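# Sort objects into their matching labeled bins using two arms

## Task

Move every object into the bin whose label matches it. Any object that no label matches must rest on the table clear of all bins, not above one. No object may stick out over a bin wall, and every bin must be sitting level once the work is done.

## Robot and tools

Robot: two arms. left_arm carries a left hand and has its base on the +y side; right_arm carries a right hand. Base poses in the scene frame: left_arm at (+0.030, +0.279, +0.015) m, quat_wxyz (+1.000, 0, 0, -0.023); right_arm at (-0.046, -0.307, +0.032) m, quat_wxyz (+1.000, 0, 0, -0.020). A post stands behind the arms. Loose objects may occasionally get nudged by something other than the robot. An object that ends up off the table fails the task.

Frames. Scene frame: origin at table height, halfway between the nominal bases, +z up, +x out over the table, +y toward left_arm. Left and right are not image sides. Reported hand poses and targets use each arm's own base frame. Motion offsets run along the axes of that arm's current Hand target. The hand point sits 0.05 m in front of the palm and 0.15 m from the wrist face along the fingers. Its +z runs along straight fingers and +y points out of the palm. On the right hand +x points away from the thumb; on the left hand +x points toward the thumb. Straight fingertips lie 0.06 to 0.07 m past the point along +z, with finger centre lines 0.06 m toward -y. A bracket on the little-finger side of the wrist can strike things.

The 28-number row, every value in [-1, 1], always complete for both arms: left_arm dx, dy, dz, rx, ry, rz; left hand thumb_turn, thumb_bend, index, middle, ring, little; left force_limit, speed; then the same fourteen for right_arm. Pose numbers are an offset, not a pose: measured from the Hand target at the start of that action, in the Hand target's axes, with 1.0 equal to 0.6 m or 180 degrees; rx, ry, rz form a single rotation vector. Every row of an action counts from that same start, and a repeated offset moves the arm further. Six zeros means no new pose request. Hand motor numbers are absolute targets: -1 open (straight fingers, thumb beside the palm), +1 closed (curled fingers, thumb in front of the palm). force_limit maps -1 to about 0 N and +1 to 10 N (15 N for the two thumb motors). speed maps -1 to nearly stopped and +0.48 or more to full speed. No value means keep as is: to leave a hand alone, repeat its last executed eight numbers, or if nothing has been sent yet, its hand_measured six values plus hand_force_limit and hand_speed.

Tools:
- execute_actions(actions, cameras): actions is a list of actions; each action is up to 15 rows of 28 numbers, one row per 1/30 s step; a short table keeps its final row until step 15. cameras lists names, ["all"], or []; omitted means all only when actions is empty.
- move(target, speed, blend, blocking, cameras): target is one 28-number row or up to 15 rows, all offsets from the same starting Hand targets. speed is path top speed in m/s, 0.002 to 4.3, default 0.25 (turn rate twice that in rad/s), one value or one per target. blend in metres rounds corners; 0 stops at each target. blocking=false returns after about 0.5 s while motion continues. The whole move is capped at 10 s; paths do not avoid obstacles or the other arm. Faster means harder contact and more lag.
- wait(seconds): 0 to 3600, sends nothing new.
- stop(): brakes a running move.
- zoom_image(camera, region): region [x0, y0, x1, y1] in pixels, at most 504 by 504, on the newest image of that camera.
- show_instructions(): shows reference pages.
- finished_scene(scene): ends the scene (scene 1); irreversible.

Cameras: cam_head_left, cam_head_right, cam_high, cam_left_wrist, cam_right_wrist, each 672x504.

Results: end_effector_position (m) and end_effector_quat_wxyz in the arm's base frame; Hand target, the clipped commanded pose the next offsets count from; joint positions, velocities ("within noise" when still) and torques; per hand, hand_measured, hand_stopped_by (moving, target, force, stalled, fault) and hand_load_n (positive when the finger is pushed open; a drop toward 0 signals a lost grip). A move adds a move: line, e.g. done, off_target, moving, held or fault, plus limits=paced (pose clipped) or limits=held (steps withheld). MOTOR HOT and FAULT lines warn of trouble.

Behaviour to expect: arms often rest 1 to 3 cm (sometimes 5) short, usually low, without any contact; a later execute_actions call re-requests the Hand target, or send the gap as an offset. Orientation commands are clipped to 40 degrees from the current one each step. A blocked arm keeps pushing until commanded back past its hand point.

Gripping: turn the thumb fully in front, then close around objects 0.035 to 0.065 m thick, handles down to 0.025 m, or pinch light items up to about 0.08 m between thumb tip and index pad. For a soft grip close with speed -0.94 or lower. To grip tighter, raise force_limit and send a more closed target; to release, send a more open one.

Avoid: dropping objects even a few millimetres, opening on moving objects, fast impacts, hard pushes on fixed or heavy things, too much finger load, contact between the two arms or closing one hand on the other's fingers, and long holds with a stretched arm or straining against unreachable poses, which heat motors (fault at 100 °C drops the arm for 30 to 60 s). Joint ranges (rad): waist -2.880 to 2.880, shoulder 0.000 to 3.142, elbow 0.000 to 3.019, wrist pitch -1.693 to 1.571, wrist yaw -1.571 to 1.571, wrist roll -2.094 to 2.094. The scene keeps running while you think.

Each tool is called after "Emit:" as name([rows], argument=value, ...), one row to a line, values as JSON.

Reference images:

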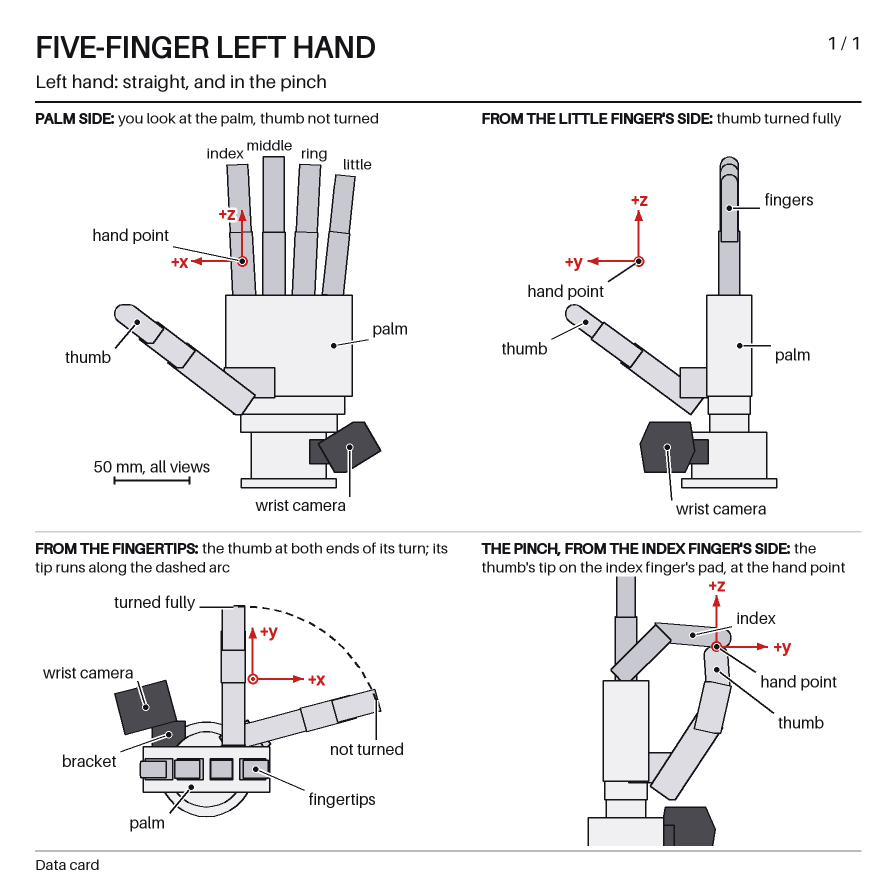

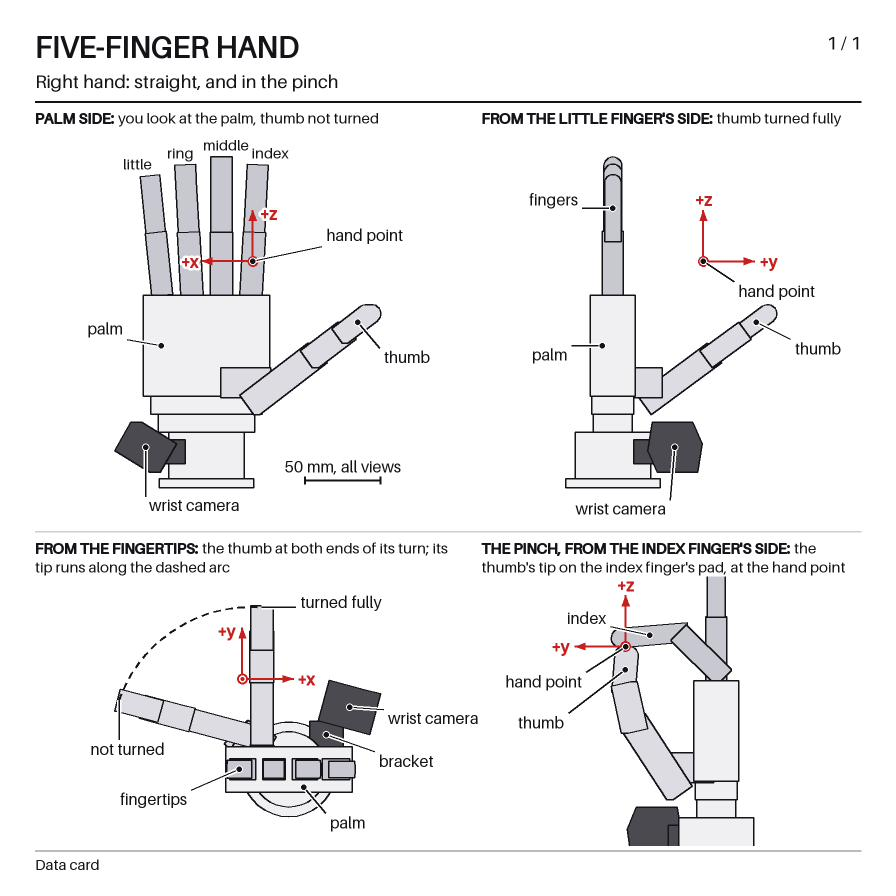

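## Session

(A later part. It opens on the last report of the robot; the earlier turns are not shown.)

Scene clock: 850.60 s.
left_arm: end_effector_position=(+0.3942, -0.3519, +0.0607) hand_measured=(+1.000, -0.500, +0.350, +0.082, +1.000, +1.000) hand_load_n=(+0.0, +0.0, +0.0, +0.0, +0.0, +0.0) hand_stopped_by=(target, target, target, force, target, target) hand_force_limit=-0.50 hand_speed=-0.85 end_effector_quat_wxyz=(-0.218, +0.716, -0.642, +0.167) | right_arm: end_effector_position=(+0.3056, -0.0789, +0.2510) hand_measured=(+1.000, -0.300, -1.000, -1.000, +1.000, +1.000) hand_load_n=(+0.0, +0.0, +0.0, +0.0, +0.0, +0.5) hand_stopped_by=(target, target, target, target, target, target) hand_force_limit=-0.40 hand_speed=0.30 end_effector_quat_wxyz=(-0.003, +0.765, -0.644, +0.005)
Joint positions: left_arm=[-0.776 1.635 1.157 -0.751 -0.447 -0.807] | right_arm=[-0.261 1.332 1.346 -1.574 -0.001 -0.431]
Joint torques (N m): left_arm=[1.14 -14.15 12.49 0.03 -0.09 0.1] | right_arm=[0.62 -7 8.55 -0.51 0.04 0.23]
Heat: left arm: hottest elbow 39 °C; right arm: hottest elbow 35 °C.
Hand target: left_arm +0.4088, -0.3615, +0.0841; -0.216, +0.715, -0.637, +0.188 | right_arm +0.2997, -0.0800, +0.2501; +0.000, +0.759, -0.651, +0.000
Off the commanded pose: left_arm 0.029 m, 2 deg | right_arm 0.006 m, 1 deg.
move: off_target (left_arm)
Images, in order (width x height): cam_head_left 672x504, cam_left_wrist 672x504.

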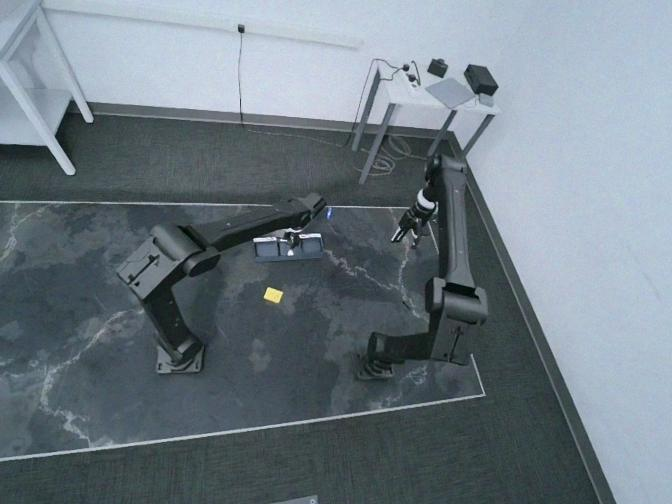

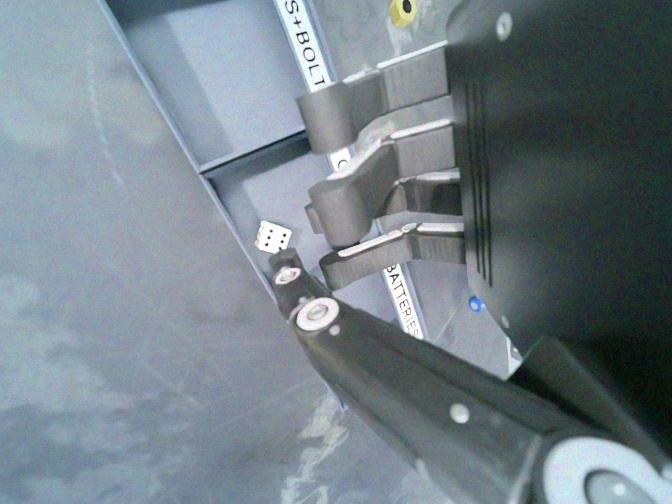

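Emit:
move([
  [-0.0008,-0.0695,-0.1057,0,0,0,1,-0.5,0.35,0.35,1,1,-0.5,-0.85,0,0,0,0,0,0,1,-0.3,-1,-1,1,1,-0.4,0.3],
  [-0.1696,-0.166,0.0984,0.145,0.1307,0.1204,1,-0.3,-0.2,-0.2,-1,-1,-0.5,0.2,0,0,0,0,0,0,1,-0.3,-1,-1,1,1,-0.4,0.3],
], speed=[0.15,0.2], cameras=["cam_left_wrist","cam_head_left","cam_high"])

Emit:
zoom_image(camera="cam_left_wrist", region=[180, 130, 460, 340])

Emit:
zoom_image(camera="cam_high", region=[230, 110, 430, 260])

Scene clock: 871.80 s.
left_arm: end_effector_position=(+0.5069, -0.2459, +0.0860) hand_measured=(+1.000, -0.300, -0.200, -0.200, -1.000, -1.000) hand_load_n=(+0.0, +0.0, +0.0, +0.0, +0.0, -0.5) hand_stopped_by=(target, target, target, target, target, target) hand_force_limit=-0.50 hand_speed=0.20 end_effector_quat_wxyz=(+0.262, -0.472, +0.731, -0.416) | right_arm: end_effector_position=(+0.3056, -0.0789, +0.2510) hand_measured=(+1.000, -0.300, -1.000, -1.000, +1.000, +1.000) hand_load_n=(+0.0, +0.0, +0.0, +0.0, +0.0, +0.0) hand_stopped_by=(target, target, target, target, target, target) hand_force_limit=-0.40 hand_speed=0.30 end_effector_quat_wxyz=(-0.003, +0.765, -0.644, +0.005)
Joint positions: left_arm=[-0.383 1.507 0.838 0.126 0.044 0.016] | right_arm=[-0.261 1.332 1.346 -1.574 -0.001 -0.431]
Joint torques (N m): left_arm=[0.38 -10.7 9.54 1.98 0.21 0.07] | right_arm=[0.67 -7.12 8.53 -0.51 0.04 0.22]
Heat: left arm: hottest elbow 39 °C; right arm: hottest elbow 35 °C.
Hand target: left_arm +0.5119, -0.2468, +0.0900; +0.269, -0.465, +0.730, -0.422 | right_arm +0.2997, -0.0800, +0.2501; +0.000, +0.759, -0.651, +0.000
Off the commanded pose: left_arm 0.007 m, 1 deg | right_arm 0.006 m, 1 deg.
move: done
Images, in order (width x height): cam_head_left 672x504, cam_high 672x504, cam_left_wrist 672x504.

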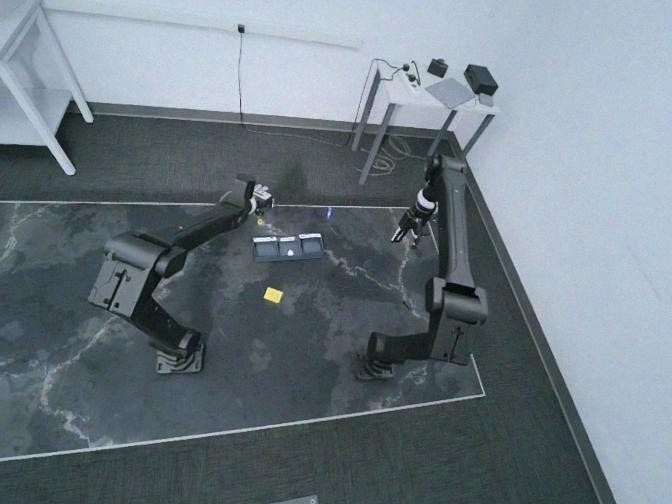

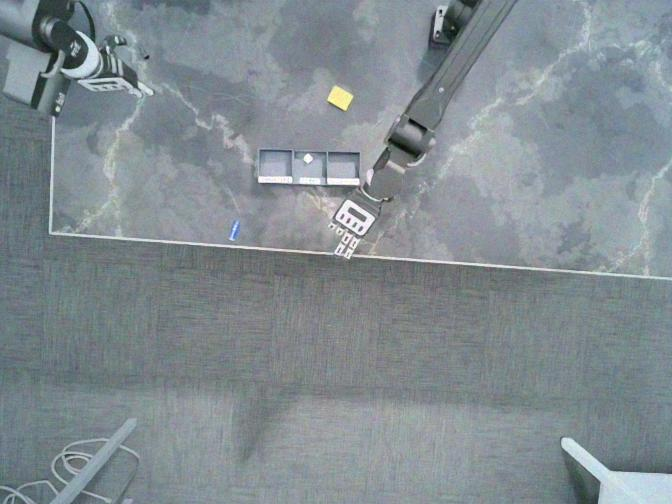

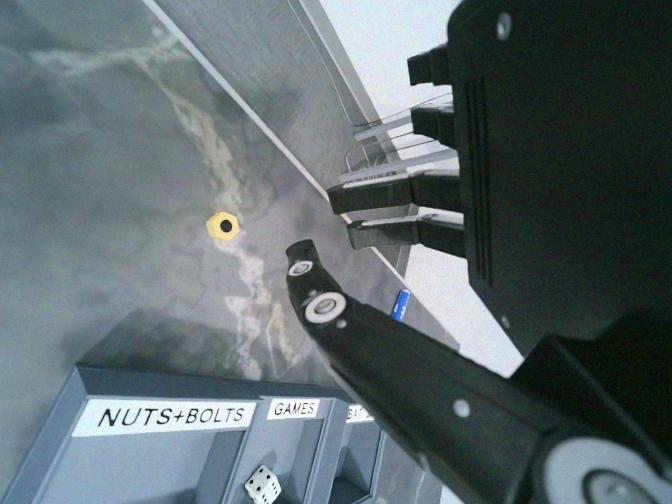

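Scaled by 1.800 from the camera's image (finer frame: 960x720).

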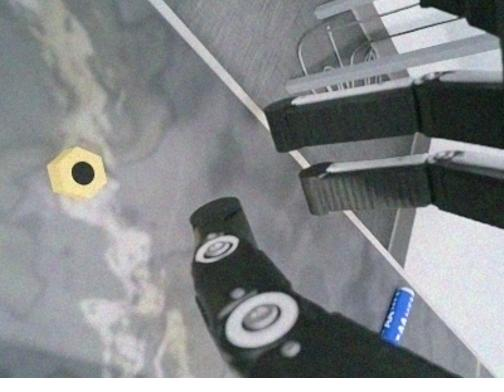

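Scaled by 2.520 from the camera's image (finer frame: 960x720).

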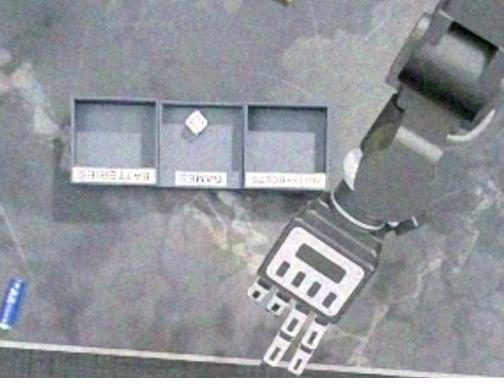

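Emit:
move(target=[0.0312,0.0783,0.0645,0,0,0,1,-0.3,-0.2,-0.2,-1,-1,-0.5,0.2,0,0,0,0,0,0,1,-0.3,-1,-1,1,1,-0.4,0.3], speed=0.1, cameras=["cam_left_wrist"])

Emit:
zoom_image(camera="cam_left_wrist", region=[180, 130, 460, 340])

Scene clock: 887.80 s.
left_arm: end_effector_position=(+0.5094, -0.2633, +0.0252) hand_measured=(+1.000, -0.300, -0.200, -0.200, -1.000, -1.000) hand_load_n=(+0.0, +0.0, +0.0, +0.0, +0.0, +0.0) hand_stopped_by=(target, target, target, target, target, target) hand_force_limit=-0.50 hand_speed=0.20 end_effector_quat_wxyz=(+0.266, -0.465, +0.736, -0.413) | right_arm: end_effector_position=(+0.3056, -0.0789, +0.2510) hand_measured=(+1.000, -0.300, -1.000, -1.000, +1.000, +1.000) hand_load_n=(+0.0, +0.0, +0.0, +0.0, +0.0, +0.0) hand_stopped_by=(target, target, target, target, target, target) hand_force_limit=-0.40 hand_speed=0.30 end_effector_quat_wxyz=(-0.003, +0.765, -0.644, +0.005)
Joint positions: left_arm=[-0.419 1.656 0.809 0.304 0.014 0.016] | right_arm=[-0.261 1.332 1.346 -1.574 -0.001 -0.431]
Joint torques (N m): left_arm=[0.32 -11.63 8.09 2 -0.09 -0.08] | right_arm=[0.56 -7.06 8.55 -0.54 0.04 0.24]
Heat: left arm: hottest elbow 38 °C; right arm: hottest elbow 35 °C.
Hand target: left_arm +0.5131, -0.2682, +0.0300; +0.269, -0.465, +0.730, -0.422 | right_arm +0.2997, -0.0800, +0.2501; +0.000, +0.759, -0.651, +0.000
Off the commanded pose: left_arm 0.008 m, 1 deg | right_arm 0.006 m, 1 deg.
move: done

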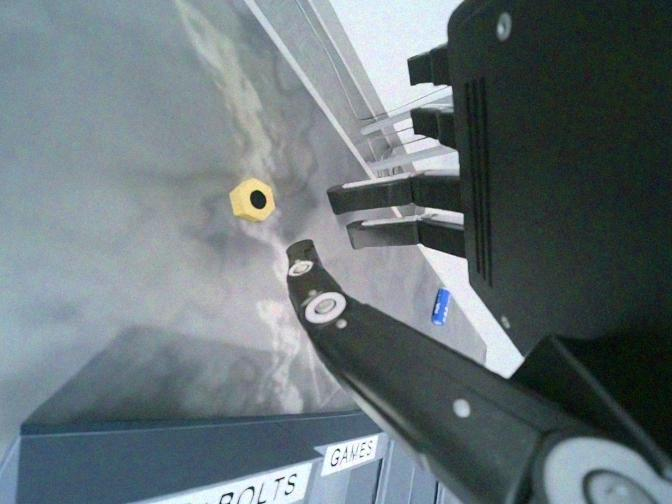

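Scaled by 1.800 from the camera's image (finer frame: 960x720).

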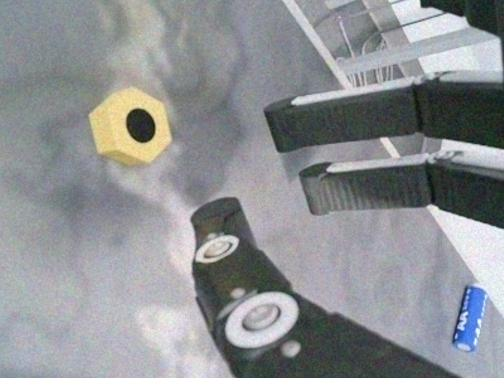

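Emit:
move([
  [-0.0258,0.0078,-0.0137,0,0,0,1,-0.3,-0.2,-0.2,-1,-1,-0.5,0.2,0,0,0,0,0,0,1,-0.3,-1,-1,1,1,-0.4,0.3],
  [-0.0258,0.0380,0.0037,0,0,0,1,-0.3,-0.2,-0.2,-1,-1,-0.5,0.2,0,0,0,0,0,0,1,-0.3,-1,-1,1,1,-0.4,0.3],
], speed=0.07, cameras=["cam_left_wrist"])

Emit:
zoom_image(camera="cam_left_wrist", region=[180, 130, 460, 340])

Scene clock: 906.37 s.
left_arm: end_effector_position=(+0.5084, -0.2509, +0.0107) hand_measured=(+1.000, -0.300, -0.200, -0.200, -1.000, -1.000) hand_load_n=(+0.5, +0.0, +0.0, +0.0, +0.0, +0.0) hand_stopped_by=(target, target, target, target, target, target) hand_force_limit=-0.50 hand_speed=0.20 end_effector_quat_wxyz=(+0.266, -0.468, +0.730, -0.420) | right_arm: end_effector_position=(+0.3056, -0.0789, +0.2510) hand_measured=(+1.000, -0.300, -1.000, -1.000, +1.000, +1.000) hand_load_n=(+0.0, +0.0, +0.0, +0.0, +0.5, +0.0) hand_stopped_by=(target, target, target, target, target, target) hand_force_limit=-0.40 hand_speed=0.30 end_effector_quat_wxyz=(-0.003, +0.765, -0.644, +0.005)
Joint positions: left_arm=[-0.392 1.681 0.773 0.378 0.038 0.016] | right_arm=[-0.261 1.332 1.346 -1.574 -0.001 -0.431]
Joint torques (N m): left_arm=[0.73 -10.87 7.49 1.84 0.24 0.04] | right_arm=[0.38 -6.89 8.57 -0.55 0.04 0.22]
Heat: left arm: hottest elbow 38 °C; right arm: hottest elbow 35 °C.
Hand target: left_arm +0.5110, -0.2501, +0.0092; +0.269, -0.465, +0.730, -0.422 | right_arm +0.2997, -0.0800, +0.2501; +0.000, +0.759, -0.651, +0.000
Off the commanded pose: left_arm 0.003 m, 0 deg | right_arm 0.006 m, 1 deg.
move: done

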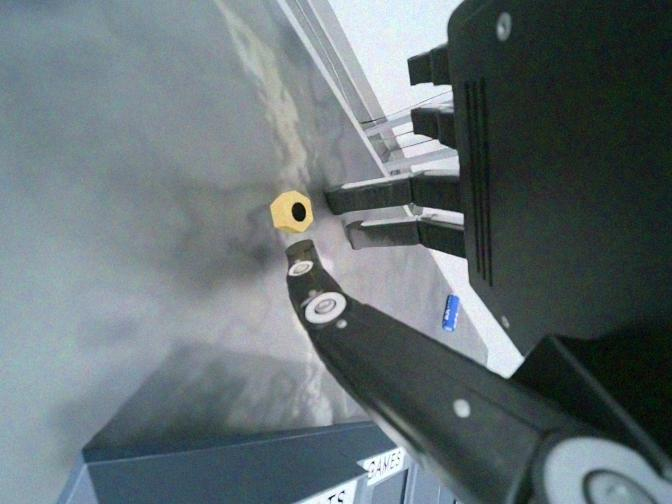

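Scaled by 1.800 from the camera's image (finer frame: 960x720).

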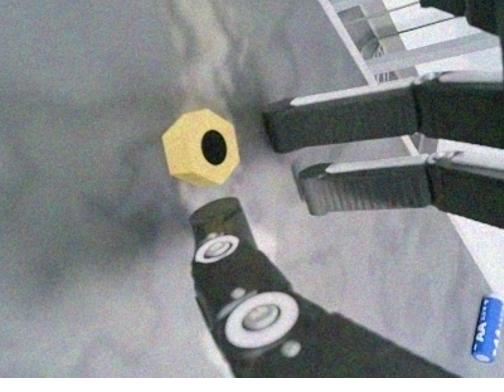

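Emit:
move([
  [-0.006,0.0128,0.0148,0,0,0,1,-0.3,-0.2,-0.2,-1,-1,-0.5,0.2,0,0,0,0,0,0,1,-0.3,-1,-1,1,1,-0.4,0.3],
  [-0.006,0.0128,0.0148,0,0,0,1,-0.3,0.35,0.35,-1,-1,-0.5,-0.92,0,0,0,0,0,0,1,-0.3,-1,-1,1,1,-0.4,0.3],
], speed=0.06, cameras=["cam_left_wrist"])

Emit:
zoom_image(camera="cam_left_wrist", region=[180, 130, 460, 340])

Scene clock: 916.47 s.
left_arm: end_effector_position=(+0.5126, -0.2521, +0.0031) hand_measured=(+1.000, -0.300, +0.350, +0.300, -1.000, -1.000) hand_load_n=(+0.0, +0.5, +0.5, +2.5, +0.0, +0.0) hand_stopped_by=(target, target, target, force, target, target) hand_force_limit=-0.50 hand_speed=-0.92 end_effector_quat_wxyz=(+0.267, -0.466, +0.728, -0.426) | right_arm: end_effector_position=(+0.3056, -0.0789, +0.2510) hand_measured=(+1.000, -0.300, -1.000, -1.000, +1.000, +1.000) hand_load_n=(+0.0, +0.0, +0.0, +0.0, -0.5, +0.0) hand_stopped_by=(target, target, target, target, target, target) hand_force_limit=-0.40 hand_speed=0.30 end_effector_quat_wxyz=(-0.003, +0.765, -0.644, +0.005)
Joint positions: left_arm=[-0.388 1.712 0.773 0.422 0.046 0.016] | right_arm=[-0.261 1.332 1.346 -1.574 -0.001 -0.431]
Joint torques (N m): left_arm=[1.55 -10.7 7.56 1.17 0.18 0.07] | right_arm=[0.56 -7.18 8.57 -0.53 0.03 0.23]
Heat: left arm: hottest elbow 38 °C; right arm: hottest elbow 35 °C.
Hand target: left_arm +0.5160, -0.2483, -0.0019; +0.269, -0.465, +0.730, -0.422 | right_arm +0.2997, -0.0800, +0.2501; +0.000, +0.759, -0.651, +0.000
Off the commanded pose: left_arm 0.007 m, 1 deg | right_arm 0.006 m, 1 deg.
move: done; target 2's new numbers were sent with left_arm's hand 0.012 m and 1 deg from that target

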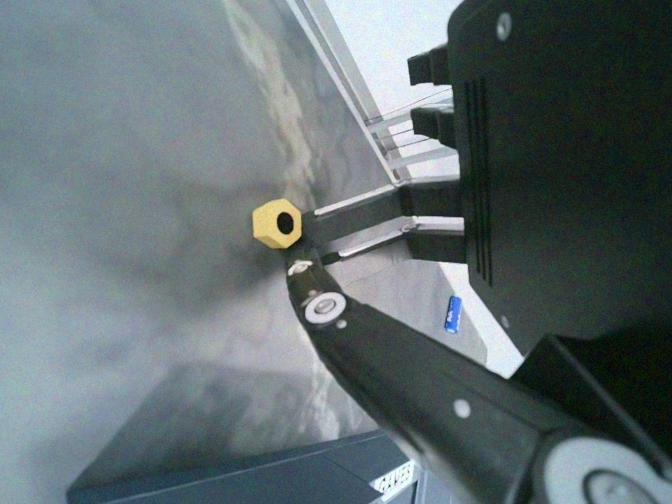

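Scaled by 1.800 from the camera's image (finer frame: 960x720).

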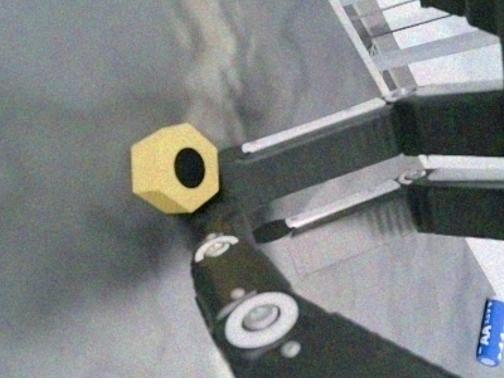

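Emit:
move([
  [0,0,0,0,0,0,1,-0.3,-0.2,-0.2,-1,-1,-0.5,-0.5,0,0,0,0,0,0,1,-0.3,-1,-1,1,1,-0.4,0.3],
  [0,-0.055,-0.045,0,0,0,1,-0.3,-0.2,-0.2,-1,-1,-0.5,-0.5,0,0,0,0,0,0,1,-0.3,-1,-1,1,1,-0.4,0.3],
], speed=0.06, cameras=["cam_left_wrist"])

Emit:
zoom_image(camera="cam_left_wrist", region=[180, 130, 460, 340])

Scene clock: 928.27 s.
left_arm: end_effector_position=(+0.5024, -0.2474, +0.0306) hand_measured=(+1.000, -0.300, -0.200, -0.200, -1.000, -1.000) hand_load_n=(+0.0, +0.0, +0.0, +0.0, +0.0, +0.0) hand_stopped_by=(target, target, target, target, target, target) hand_force_limit=-0.50 hand_speed=-0.50 end_effector_quat_wxyz=(+0.261, -0.470, +0.732, -0.418) | right_arm: end_effector_position=(+0.3056, -0.0789, +0.2510) hand_measured=(+1.000, -0.300, -1.000, -1.000, +1.000, +1.000) hand_load_n=(+0.0, +0.0, +0.0, +0.0, +0.0, +0.0) hand_stopped_by=(target, target, target, target, target, target) hand_force_limit=-0.40 hand_speed=0.30 end_effector_quat_wxyz=(-0.003, +0.765, -0.644, +0.005)
Joint positions: left_arm=[-0.388 1.618 0.774 0.303 0.046 0.017] | right_arm=[-0.261 1.332 1.346 -1.574 -0.001 -0.431]
Joint torques (N m): left_arm=[1.2 -11.75 8.9 0.94 0.18 0.09] | right_arm=[0.56 -7.18 8.54 -0.53 0.04 0.23]
Heat: left arm: hottest elbow 38 °C; right arm: hottest elbow 35 °C.
Hand target: left_arm +0.5099, -0.2455, +0.0403; +0.269, -0.465, +0.730, -0.422 | right_arm +0.2997, -0.0800, +0.2501; +0.000, +0.759, -0.651, +0.000
Off the commanded pose: left_arm 0.012 m, 1 deg | right_arm 0.006 m, 1 deg.
move: off_target (left_arm)

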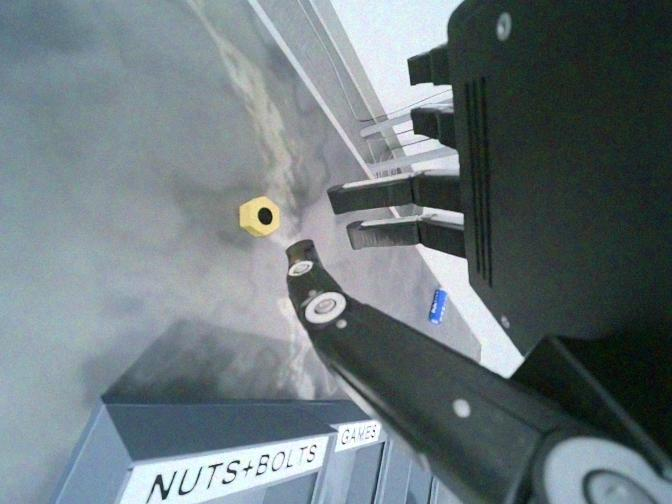

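Scaled by 1.800 from the camera's image (finer frame: 960x720).

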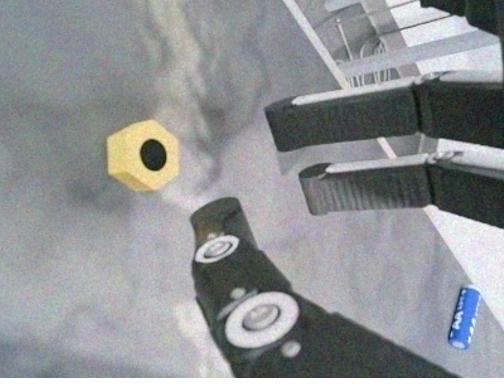

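Emit:
move([
  [-0.0092,0.0195,0,0,0,0,1,-0.3,-0.2,-0.2,-1,-1,-0.5,-0.5,0,0,0,0,0,0,1,-0.3,-1,-1,1,1,-0.4,0.3],
  [-0.0092,0.0675,0.0277,0,0,0,1,-0.3,-0.2,-0.2,-1,-1,-0.5,-0.5,0,0,0,0,0,0,1,-0.3,-1,-1,1,1,-0.4,0.3],
], speed=0.07, cameras=["cam_left_wrist"])

Emit:
zoom_image(camera="cam_left_wrist", region=[180, 130, 460, 340])

Scene clock: 944.13 s.
left_arm: end_effector_position=(+0.5086, -0.2422, +0.0089) hand_measured=(+1.000, -0.300, -0.200, -0.200, -1.000, -1.000) hand_load_n=(+0.0, +0.0, +0.0, -0.5, +0.0, +0.0) hand_stopped_by=(target, target, target, target, target, target) hand_force_limit=-0.50 hand_speed=-0.50 end_effector_quat_wxyz=(+0.271, -0.465, +0.725, -0.430) | right_arm: end_effector_position=(+0.3056, -0.0789, +0.2510) hand_measured=(+1.000, -0.300, -1.000, -1.000, +1.000, +1.000) hand_load_n=(+0.0, +0.0, +0.0, +0.0, +0.0, -0.5) hand_stopped_by=(target, target, target, target, target, target) hand_force_limit=-0.40 hand_speed=0.30 end_effector_quat_wxyz=(-0.003, +0.765, -0.644, +0.005)
Joint positions: left_arm=[-0.372 1.684 0.748 0.43 0.058 0.024] | right_arm=[-0.261 1.332 1.346 -1.574 -0.001 -0.431]
Joint torques (N m): left_arm=[0.91 -9 6.76 1.4 0.19 0.11] | right_arm=[0.32 -6.95 8.55 -0.5 0.04 0.23]
Heat: left arm: hottest elbow 38 °C; right arm: hottest elbow 35 °C.
Hand target: left_arm +0.5067, -0.2380, -0.0033; +0.268, -0.465, +0.730, -0.422 | right_arm +0.2997, -0.0800, +0.2501; +0.000, +0.759, -0.651, +0.000
Off the commanded pose: left_arm 0.013 m, 1 deg | right_arm 0.006 m, 1 deg.
move: off_target (left_arm)

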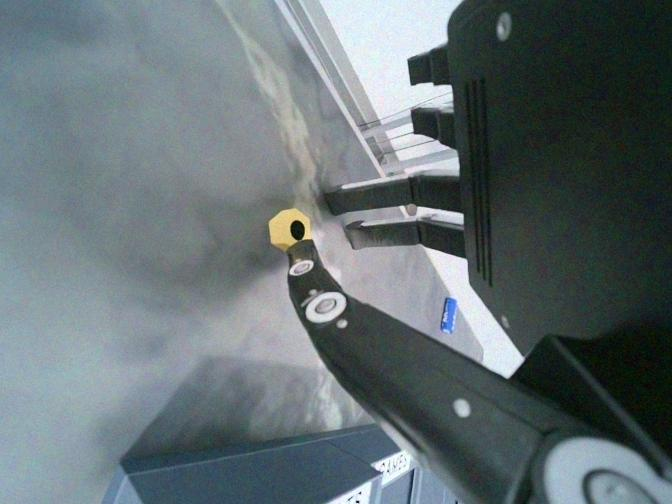

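Scaled by 1.800 from the camera's image (finer frame: 960x720).

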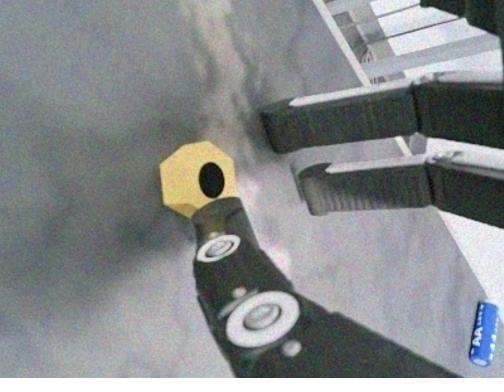

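Emit:
move([
  [0,-0.026,-0.015,0,0,0,1,-0.3,-0.2,-0.2,-1,-1,-0.5,-0.5,0,0,0,0,0,0,1,-0.3,-1,-1,1,1,-0.4,0.3],
  [0,-0.0193,-0.0265,0,0,0,1,-0.3,-0.2,-0.2,-1,-1,-0.5,-0.5,0,0,0,0,0,0,1,-0.3,-1,-1,1,1,-0.4,0.3],
  [0,0.0052,-0.0123,0,0,0,1,-0.3,-0.2,-0.2,-1,-1,-0.5,-0.5,0,0,0,0,0,0,1,-0.3,-1,-1,1,1,-0.4,0.3],
], speed=0.05, cameras=["cam_left_wrist"])

Emit:
zoom_image(camera="cam_left_wrist", region=[180, 130, 460, 340])

Scene clock: 956.00 s.
left_arm: end_effector_position=(+0.5013, -0.2396, +0.0091) hand_measured=(+1.000, -0.300, -0.200, -0.200, -1.000, -1.000) hand_load_n=(+0.0, +0.0, +0.0, -0.5, +0.0, +0.0) hand_stopped_by=(target, target, target, target, target, target) hand_force_limit=-0.50 hand_speed=-0.50 end_effector_quat_wxyz=(+0.270, -0.466, +0.725, -0.429) | right_arm: end_effector_position=(+0.3056, -0.0789, +0.2510) hand_measured=(+1.000, -0.300, -1.000, -1.000, +1.000, +1.000) hand_load_n=(+0.0, +0.0, +0.0, +0.0, +0.0, +0.0) hand_stopped_by=(target, target, target, target, target, target) hand_force_limit=-0.40 hand_speed=0.30 end_effector_quat_wxyz=(-0.003, +0.765, -0.644, +0.005)
Joint positions: left_arm=[-0.372 1.668 0.727 0.433 0.059 0.024] | right_arm=[-0.261 1.332 1.346 -1.574 -0.001 -0.431]
Joint torques (N m): left_arm=[1.32 -8.94 6.72 1.58 0.18 0.1] | right_arm=[0.62 -7.24 8.53 -0.53 0.03 0.24]
Heat: left arm: hottest elbow 37 °C; right arm: hottest elbow 35 °C.
Hand target: left_arm +0.4996, -0.2347, -0.0023; +0.269, -0.465, +0.730, -0.422 | right_arm +0.2997, -0.0800, +0.2501; +0.000, +0.759, -0.651, +0.000
Off the commanded pose: left_arm 0.013 m, 1 deg | right_arm 0.006 m, 1 deg.
move: off_target (left_arm)

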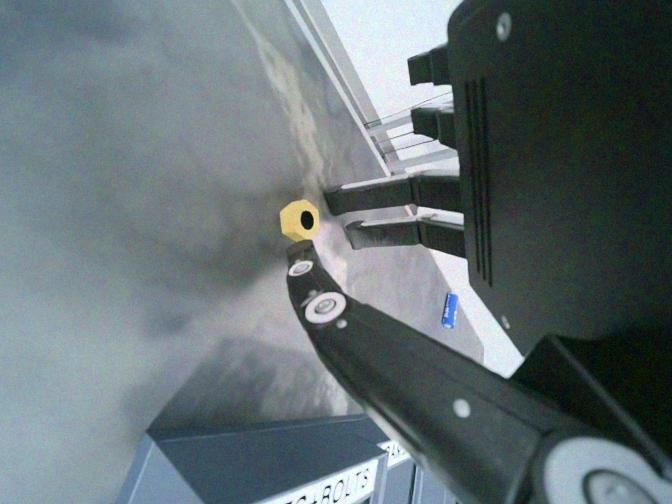

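Scaled by 1.800 from the camera's image (finer frame: 960x720).

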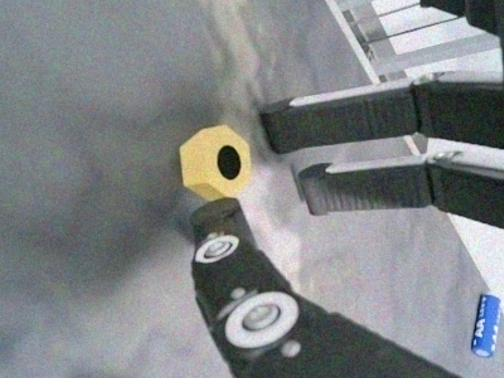

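Emit:
move([
  [0,-0.0505,-0.0292,0,0,0,1,-0.3,-0.2,-0.2,-1,-1,-0.5,-0.5,0,0,0,0,0,0,1,-0.3,-1,-1,1,1,-0.4,0.3],
  [0.001,-0.0658,-0.0027,0,0,0,1,-0.5,0.0,0.0,-1,-1,-0.5,-0.5,0,0,0,0,0,0,1,-0.3,-1,-1,1,1,-0.4,0.3],
  [0.001,-0.0168,0.0257,0,0,0,1,-0.5,0.0,0.0,-1,-1,-0.5,-0.5,0,0,0,0,0,0,1,-0.3,-1,-1,1,1,-0.4,0.3],
], speed=0.06, cameras=["cam_left_wrist"])

Emit:
zoom_image(camera="cam_left_wrist", region=[180, 130, 460, 340])

Scene clock: 979.90 s.
left_arm: end_effector_position=(+0.5105, -0.2431, +0.0081) hand_measured=(+1.000, -0.500, +0.000, +0.000, -1.000, -1.000) hand_load_n=(+0.0, +0.0, +0.0, -2.0, +0.0, +0.0) hand_stopped_by=(target, target, target, target, target, target) hand_force_limit=-0.50 hand_speed=-0.50 end_effector_quat_wxyz=(+0.269, -0.466, +0.726, -0.428) | right_arm: end_effector_position=(+0.3056, -0.0789, +0.2510) hand_measured=(+1.000, -0.300, -1.000, -1.000, +1.000, +1.000) hand_load_n=(+0.0, +0.0, +0.0, +0.0, +0.0, +0.0) hand_stopped_by=(target, target, target, target, target, target) hand_force_limit=-0.40 hand_speed=0.30 end_effector_quat_wxyz=(-0.003, +0.765, -0.644, +0.005)
Joint positions: left_arm=[-0.372 1.689 0.757 0.419 0.059 0.024] | right_arm=[-0.261 1.332 1.346 -1.574 -0.001 -0.431]
Joint torques (N m): left_arm=[1.2 -9.29 8.54 1.44 0.06 0.11] | right_arm=[0.67 -7 8.57 -0.5 0.04 0.22]
Heat: left arm: hottest elbow 36 °C; right arm: hottest elbow 35 °C.
Hand target: left_arm +0.5159, -0.2429, -0.0014; +0.268, -0.466, +0.730, -0.422 | right_arm +0.2997, -0.0800, +0.2501; +0.000, +0.759, -0.651, +0.000
Off the commanded pose: left_arm 0.011 m, 1 deg | right_arm 0.006 m, 1 deg.
move: off_target (left_arm); target 2's new numbers were sent with left_arm's hand 0.020 m and 1 deg from that target

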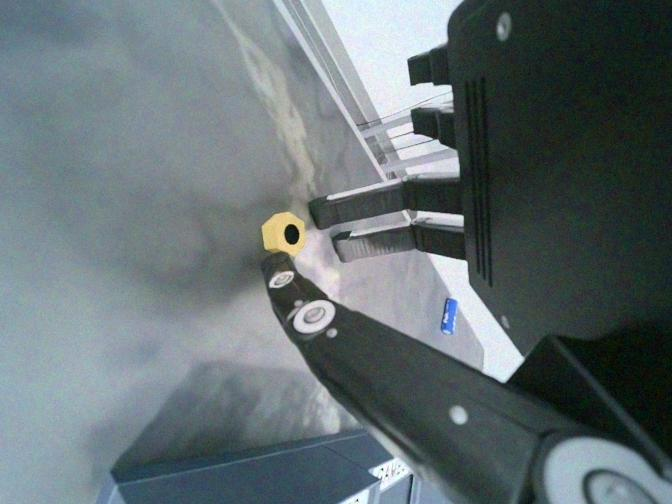

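Scaled by 1.800 from the camera's image (finer frame: 960x720).

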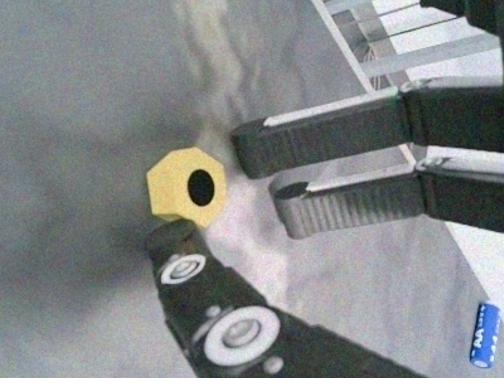

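Emit:
move([
  [0,0,0,0,0,0,1,-0.5,0.12,0.12,-1,-1,-0.3,-0.9,0,0,0,0,0,0,1,-0.3,-1,-1,1,1,-0.4,0.3],
  [0,0.002,0,0,0,0,1,-0.5,0.12,0.12,-1,-1,-0.3,-0.9,0,0,0,0,0,0,1,-0.3,-1,-1,1,1,-0.4,0.3],
], speed=0.06, cameras=["cam_left_wrist"])

Emit:
zoom_image(camera="cam_left_wrist", region=[180, 130, 460, 340])

Scene clock: 991.20 s.
left_arm: end_effector_position=(+0.5124, -0.2438, +0.0069) hand_measured=(+1.000, -0.500, +0.120, +0.120, -1.000, -1.000) hand_load_n=(+0.0, +0.0, +0.0, +0.0, +0.0, +0.0) hand_stopped_by=(target, target, target, target, target, target) hand_force_limit=-0.30 hand_speed=-0.90 end_effector_quat_wxyz=(+0.269, -0.466, +0.726, -0.428) | right_arm: end_effector_position=(+0.3056, -0.0789, +0.2510) hand_measured=(+1.000, -0.300, -1.000, -1.000, +1.000, +1.000) hand_load_n=(+0.5, +0.0, +0.0, +0.0, +0.0, +0.0) hand_stopped_by=(target, target, target, target, target, target) hand_force_limit=-0.40 hand_speed=0.30 end_effector_quat_wxyz=(-0.003, +0.765, -0.644, +0.005)
Joint positions: left_arm=[-0.372 1.697 0.762 0.424 0.059 0.024] | right_arm=[-0.261 1.332 1.346 -1.574 -0.001 -0.431]
Joint torques (N m): left_arm=[0.85 -9.11 7.94 1.47 0.02 0.1] | right_arm=[0.73 -7.06 8.55 -0.55 0.04 0.22]
Heat: left arm: hottest elbow 37 °C; right arm: hottest elbow 35 °C.
Hand target: left_arm +0.5155, -0.2427, -0.0022; +0.269, -0.465, +0.730, -0.422 | right_arm +0.2997, -0.0800, +0.2501; +0.000, +0.759, -0.651, +0.000
Off the commanded pose: left_arm 0.010 m, 1 deg | right_arm 0.006 m, 1 deg.
move: done

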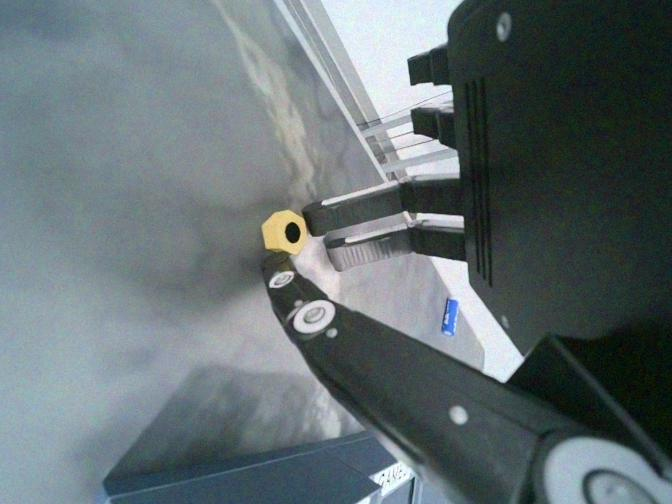

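Scaled by 1.800 from the camera's image (finer frame: 960x720).

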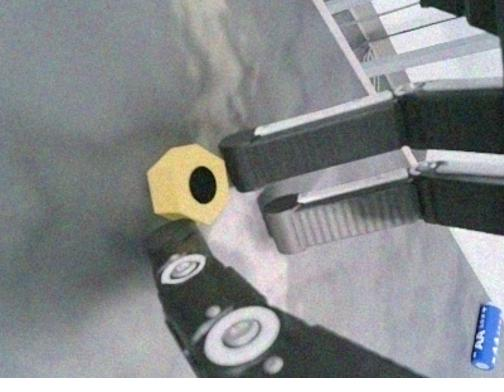

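Emit:
move([
  [0,-0.0433,-0.025,0,0,0,1,-0.5,0.0,0.0,-1,-1,-0.3,-0.5,0,0,0,0,0,0,1,-0.3,-1,-1,1,1,-0.4,0.3],
  [-0.0165,-0.0432,-0.0253,0,0,0,1,-0.5,0.0,0.0,-1,-1,-0.3,-0.5,0,0,0,0,0,0,1,-0.3,-1,-1,1,1,-0.4,0.3],
  [-0.0165,0.0,0.0,0,0,0,1,-0.5,0.0,0.0,-1,-1,-0.3,-0.5,0,0,0,0,0,0,1,-0.3,-1,-1,1,1,-0.4,0.3],
], speed=0.06, cameras=["cam_left_wrist"])

Emit:
zoom_image(camera="cam_left_wrist", region=[180, 130, 460, 340])

Scene clock: 1004.60 s.
left_arm: end_effector_position=(+0.5154, -0.2361, +0.0083) hand_measured=(+1.000, -0.500, +0.000, +0.000, -1.000, -1.000) hand_load_n=(+0.0, +0.0, +0.0, -2.0, +0.0, +0.0) hand_stopped_by=(target, target, target, target, target, target) hand_force_limit=-0.30 hand_speed=-0.50 end_effector_quat_wxyz=(+0.269, -0.466, +0.726, -0.429) | right_arm: end_effector_position=(+0.3056, -0.0789, +0.2510) hand_measured=(+1.000, -0.300, -1.000, -1.000, +1.000, +1.000) hand_load_n=(+0.0, +0.0, -0.5, +0.0, +0.0, +0.0) hand_stopped_by=(target, target, target, target, target, target) hand_force_limit=-0.40 hand_speed=0.30 end_effector_quat_wxyz=(-0.003, +0.765, -0.644, +0.005)
Joint positions: left_arm=[-0.352 1.693 0.762 0.42 0.076 0.033] | right_arm=[-0.261 1.332 1.346 -1.574 -0.001 -0.431]
Joint torques (N m): left_arm=[0.62 -8.35 8.32 1.26 0.17 0.14] | right_arm=[0.73 -7.18 8.5 -0.57 0.05 0.23]
Heat: left arm: hottest elbow 37 °C; right arm: hottest elbow 35 °C.
Hand target: left_arm +0.5197, -0.2337, -0.0022; +0.269, -0.466, +0.730, -0.422 | right_arm +0.2997, -0.0800, +0.2501; +0.000, +0.759, -0.651, +0.000
Off the commanded pose: left_arm 0.012 m, 1 deg | right_arm 0.006 m, 1 deg.
move: off_target (left_arm)

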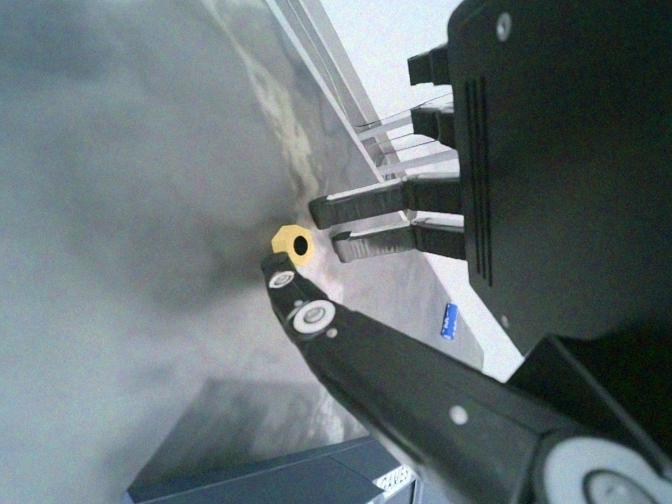

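Scaled by 1.800 from the camera's image (finer frame: 960x720).

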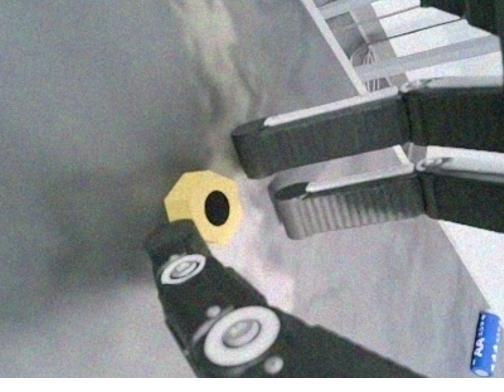

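Emit:
move(target=[0,0,0,0,0,0,1,-0.5,0.5,0.5,-1,-1,-0.4,-0.9,0,0,0,0,0,0,1,-0.3,-1,-1,1,1,-0.4,0.3], speed=0.06, cameras=["cam_left_wrist"])

Emit:
zoom_image(camera="cam_left_wrist", region=[180, 130, 460, 340])

Scene clock: 1016.07 s.
left_arm: end_effector_position=(+0.5163, -0.2365, +0.0068) hand_measured=(+1.000, -0.500, +0.500, +0.202, -1.000, -1.000) hand_load_n=(+1.0, +1.5, +0.0, +3.5, +0.0, +0.0) hand_stopped_by=(target, target, target, force, target, target) hand_force_limit=-0.40 hand_speed=-0.90 end_effector_quat_wxyz=(+0.270, -0.466, +0.726, -0.429) | right_arm: end_effector_position=(+0.3056, -0.0789, +0.2510) hand_measured=(+1.000, -0.300, -1.000, -1.000, +1.000, +1.000) hand_load_n=(+0.0, +0.0, +0.0, +0.0, +0.0, +0.0) hand_stopped_by=(target, target, target, target, target, target) hand_force_limit=-0.40 hand_speed=0.30 end_effector_quat_wxyz=(-0.003, +0.765, -0.644, +0.005)
Joint positions: left_arm=[-0.352 1.699 0.763 0.425 0.076 0.033] | right_arm=[-0.261 1.332 1.346 -1.574 -0.001 -0.431]
Joint torques (N m): left_arm=[2.2 -10.17 8.05 1.26 0.17 0.06] | right_arm=[0.44 -7.3 8.51 -0.53 0.05 0.23]
Heat: left arm: hottest elbow 37 °C; right arm: hottest elbow 35 °C.
Hand target: left_arm +0.5198, -0.2337, -0.0022; +0.269, -0.466, +0.730, -0.422 | right_arm +0.2997, -0.0800, +0.2501; +0.000, +0.759, -0.651, +0.000
Off the commanded pose: left_arm 0.010 m, 1 deg | right_arm 0.006 m, 1 deg.
move: done

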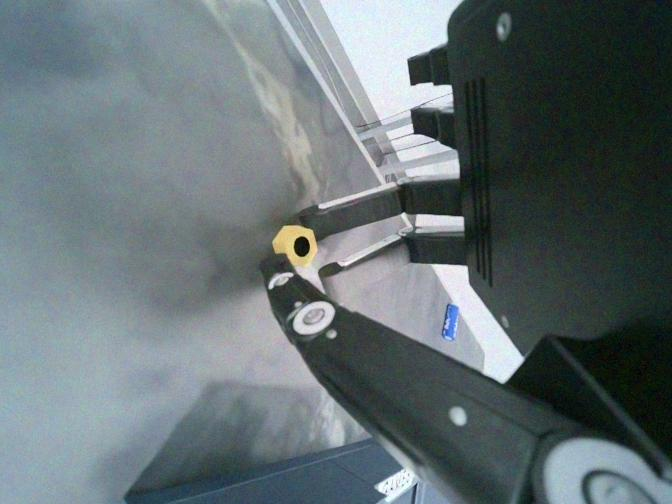

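Scaled by 1.800 from the camera's image (finer frame: 960x720).

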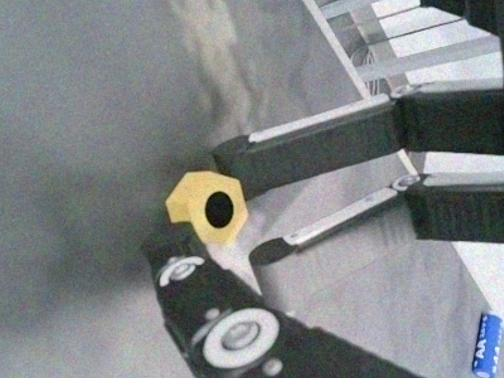

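Emit:
move(target=[0,-0.065,-0.0375,0,0,0,1,-0.5,0.5,0.5,-1,-1,-0.4,-0.9,0,0,0,0,0,0,1,-0.3,-1,-1,1,1,-0.4,0.3], speed=0.05, cameras=["cam_left_wrist"])

Emit:
zoom_image(camera="cam_left_wrist", region=[180, 130, 460, 340])

Scene clock: 1021.67 s.
left_arm: end_effector_position=(+0.5015, -0.2310, +0.0221) hand_measured=(+1.000, -0.500, +0.500, +0.202, -1.000, -1.000) hand_load_n=(+1.0, +2.5, +0.0, +2.5, +0.0, +0.0) hand_stopped_by=(target, target, target, force, target, target) hand_force_limit=-0.40 hand_speed=-0.90 end_effector_quat_wxyz=(+0.255, -0.474, +0.737, -0.409) | right_arm: end_effector_position=(+0.3056, -0.0789, +0.2510) hand_measured=(+1.000, -0.300, -1.000, -1.000, +1.000, +1.000) hand_load_n=(+0.0, +0.0, +0.0, +0.0, +0.0, +0.0) hand_stopped_by=(target, target, target, target, target, target) hand_force_limit=-0.40 hand_speed=0.30 end_effector_quat_wxyz=(-0.003, +0.765, -0.644, +0.005)
Joint positions: left_arm=[-0.352 1.623 0.766 0.29 0.076 0.033] | right_arm=[-0.261 1.332 1.346 -1.574 -0.001 -0.431]
Joint torques (N m): left_arm=[1.2 -12.1 10.91 0.92 0.15 0.11] | right_arm=[0.67 -7.24 8.61 -0.55 0.03 0.23]
Heat: left arm: hottest elbow 37 °C; right arm: hottest elbow 35 °C.
Hand target: left_arm +0.5197, -0.2336, +0.0428; +0.269, -0.466, +0.730, -0.422 | right_arm +0.2997, -0.0800, +0.2501; +0.000, +0.759, -0.651, +0.000
Off the commanded pose: left_arm 0.028 m, 3 deg | right_arm 0.006 m, 1 deg.
move: off_target (left_arm)

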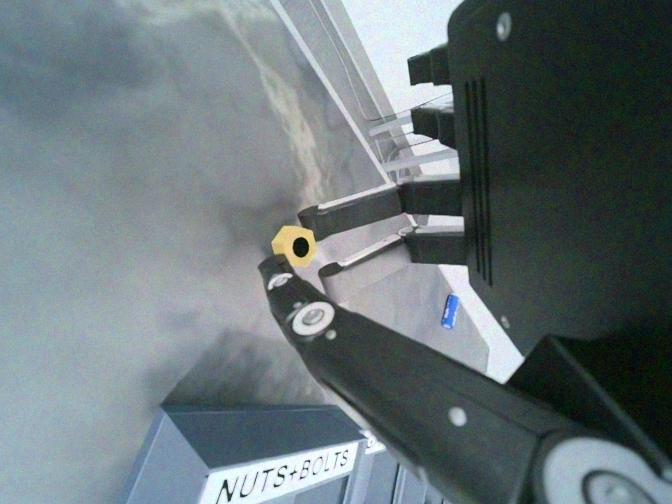

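Scaled by 1.800 from the camera's image (finer frame: 960x720).

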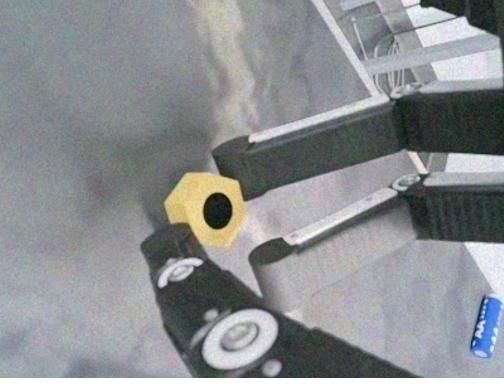

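Emit:
move([
  [0,-0.1256,-0.0725,0,0,0,1,-0.5,0.5,0.5,-1,-1,-0.4,-0.9,0,0,0,0,0,0,1,-0.3,-1,-1,1,1,-0.4,0.3],
  [0.1589,-0.0387,-0.2228,-0.145,-0.1307,-0.1204,1,-0.5,0.5,0.5,-1,-1,-0.4,-0.9,0,0,0,0,0,0,1,-0.3,-1,-1,1,1,-0.4,0.3],
], speed=[0.1,0.14], cameras=["cam_left_wrist","cam_high","cam_head_left"])

Emit:
zoom_image(camera="cam_high", region=[230, 110, 430, 260])

Scene clock: 1040.03 s.
left_arm: end_effector_position=(+0.3714, -0.2632, +0.1119) hand_measured=(+1.000, -0.500, +0.500, +0.202, -1.000, -1.000) hand_load_n=(+1.0, +2.5, +0.0, +2.5, -0.5, +0.0) hand_stopped_by=(target, target, target, force, target, target) hand_force_limit=-0.40 hand_speed=-0.90 end_effector_quat_wxyz=(-0.214, +0.713, -0.645, +0.170) | right_arm: end_effector_position=(+0.3056, -0.0789, +0.2510) hand_measured=(+1.000, -0.300, -1.000, -1.000, +1.000, +1.000) hand_load_n=(+0.0, +0.0, +0.0, +0.0, +0.0, +0.0) hand_stopped_by=(target, target, target, target, target, target) hand_force_limit=-0.40 hand_speed=0.30 end_effector_quat_wxyz=(-0.003, +0.765, -0.644, +0.005)
Joint positions: left_arm=[-0.655 1.379 1.011 -0.803 -0.395 -0.674] | right_arm=[-0.261 1.332 1.346 -1.574 -0.001 -0.431]
Joint torques (N m): left_arm=[-0.26 -8.94 13.74 0.34 -0.33 -0.12] | right_arm=[0.5 -7.24 8.54 -0.57 0.02 0.23]
Heat: left arm: hottest elbow 37 °C; right arm: hottest elbow 35 °C.
Hand target: left_arm +0.3850, -0.2762, +0.1298; -0.216, +0.715, -0.637, +0.188 | right_arm +0.2997, -0.0800, +0.2501; +0.000, +0.759, -0.651, +0.000
Off the commanded pose: left_arm 0.026 m, 2 deg | right_arm 0.006 m, 1 deg.
move: off_target (left_arm)
Images, in order (width x height): cam_head_left 672x504, cam_high 672x504, cam_left_wrist 672x504.

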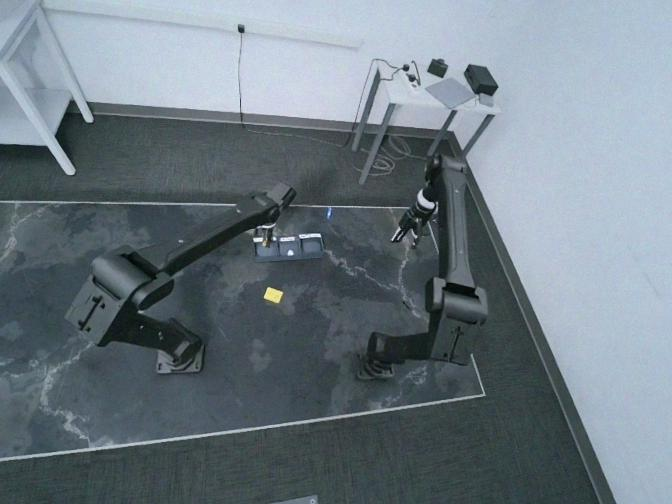

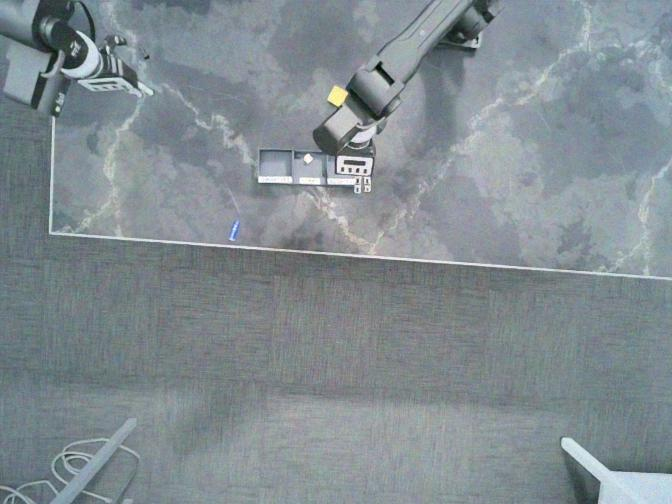

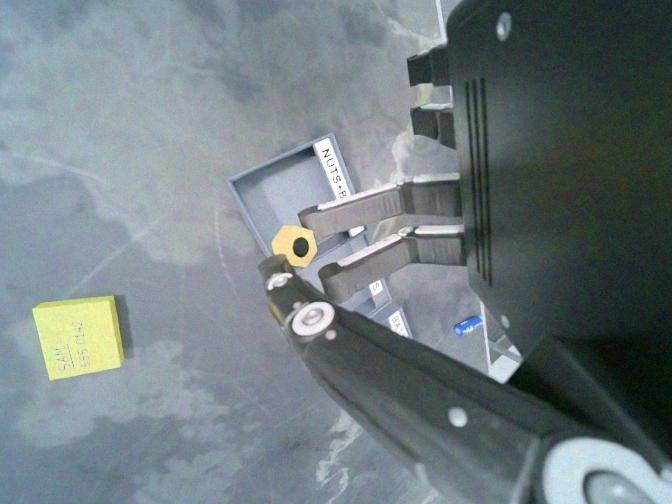

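Scaled by 2.520 from the camera's image (finer frame: 960x720).

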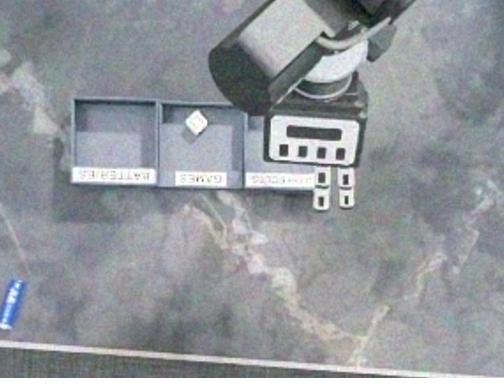

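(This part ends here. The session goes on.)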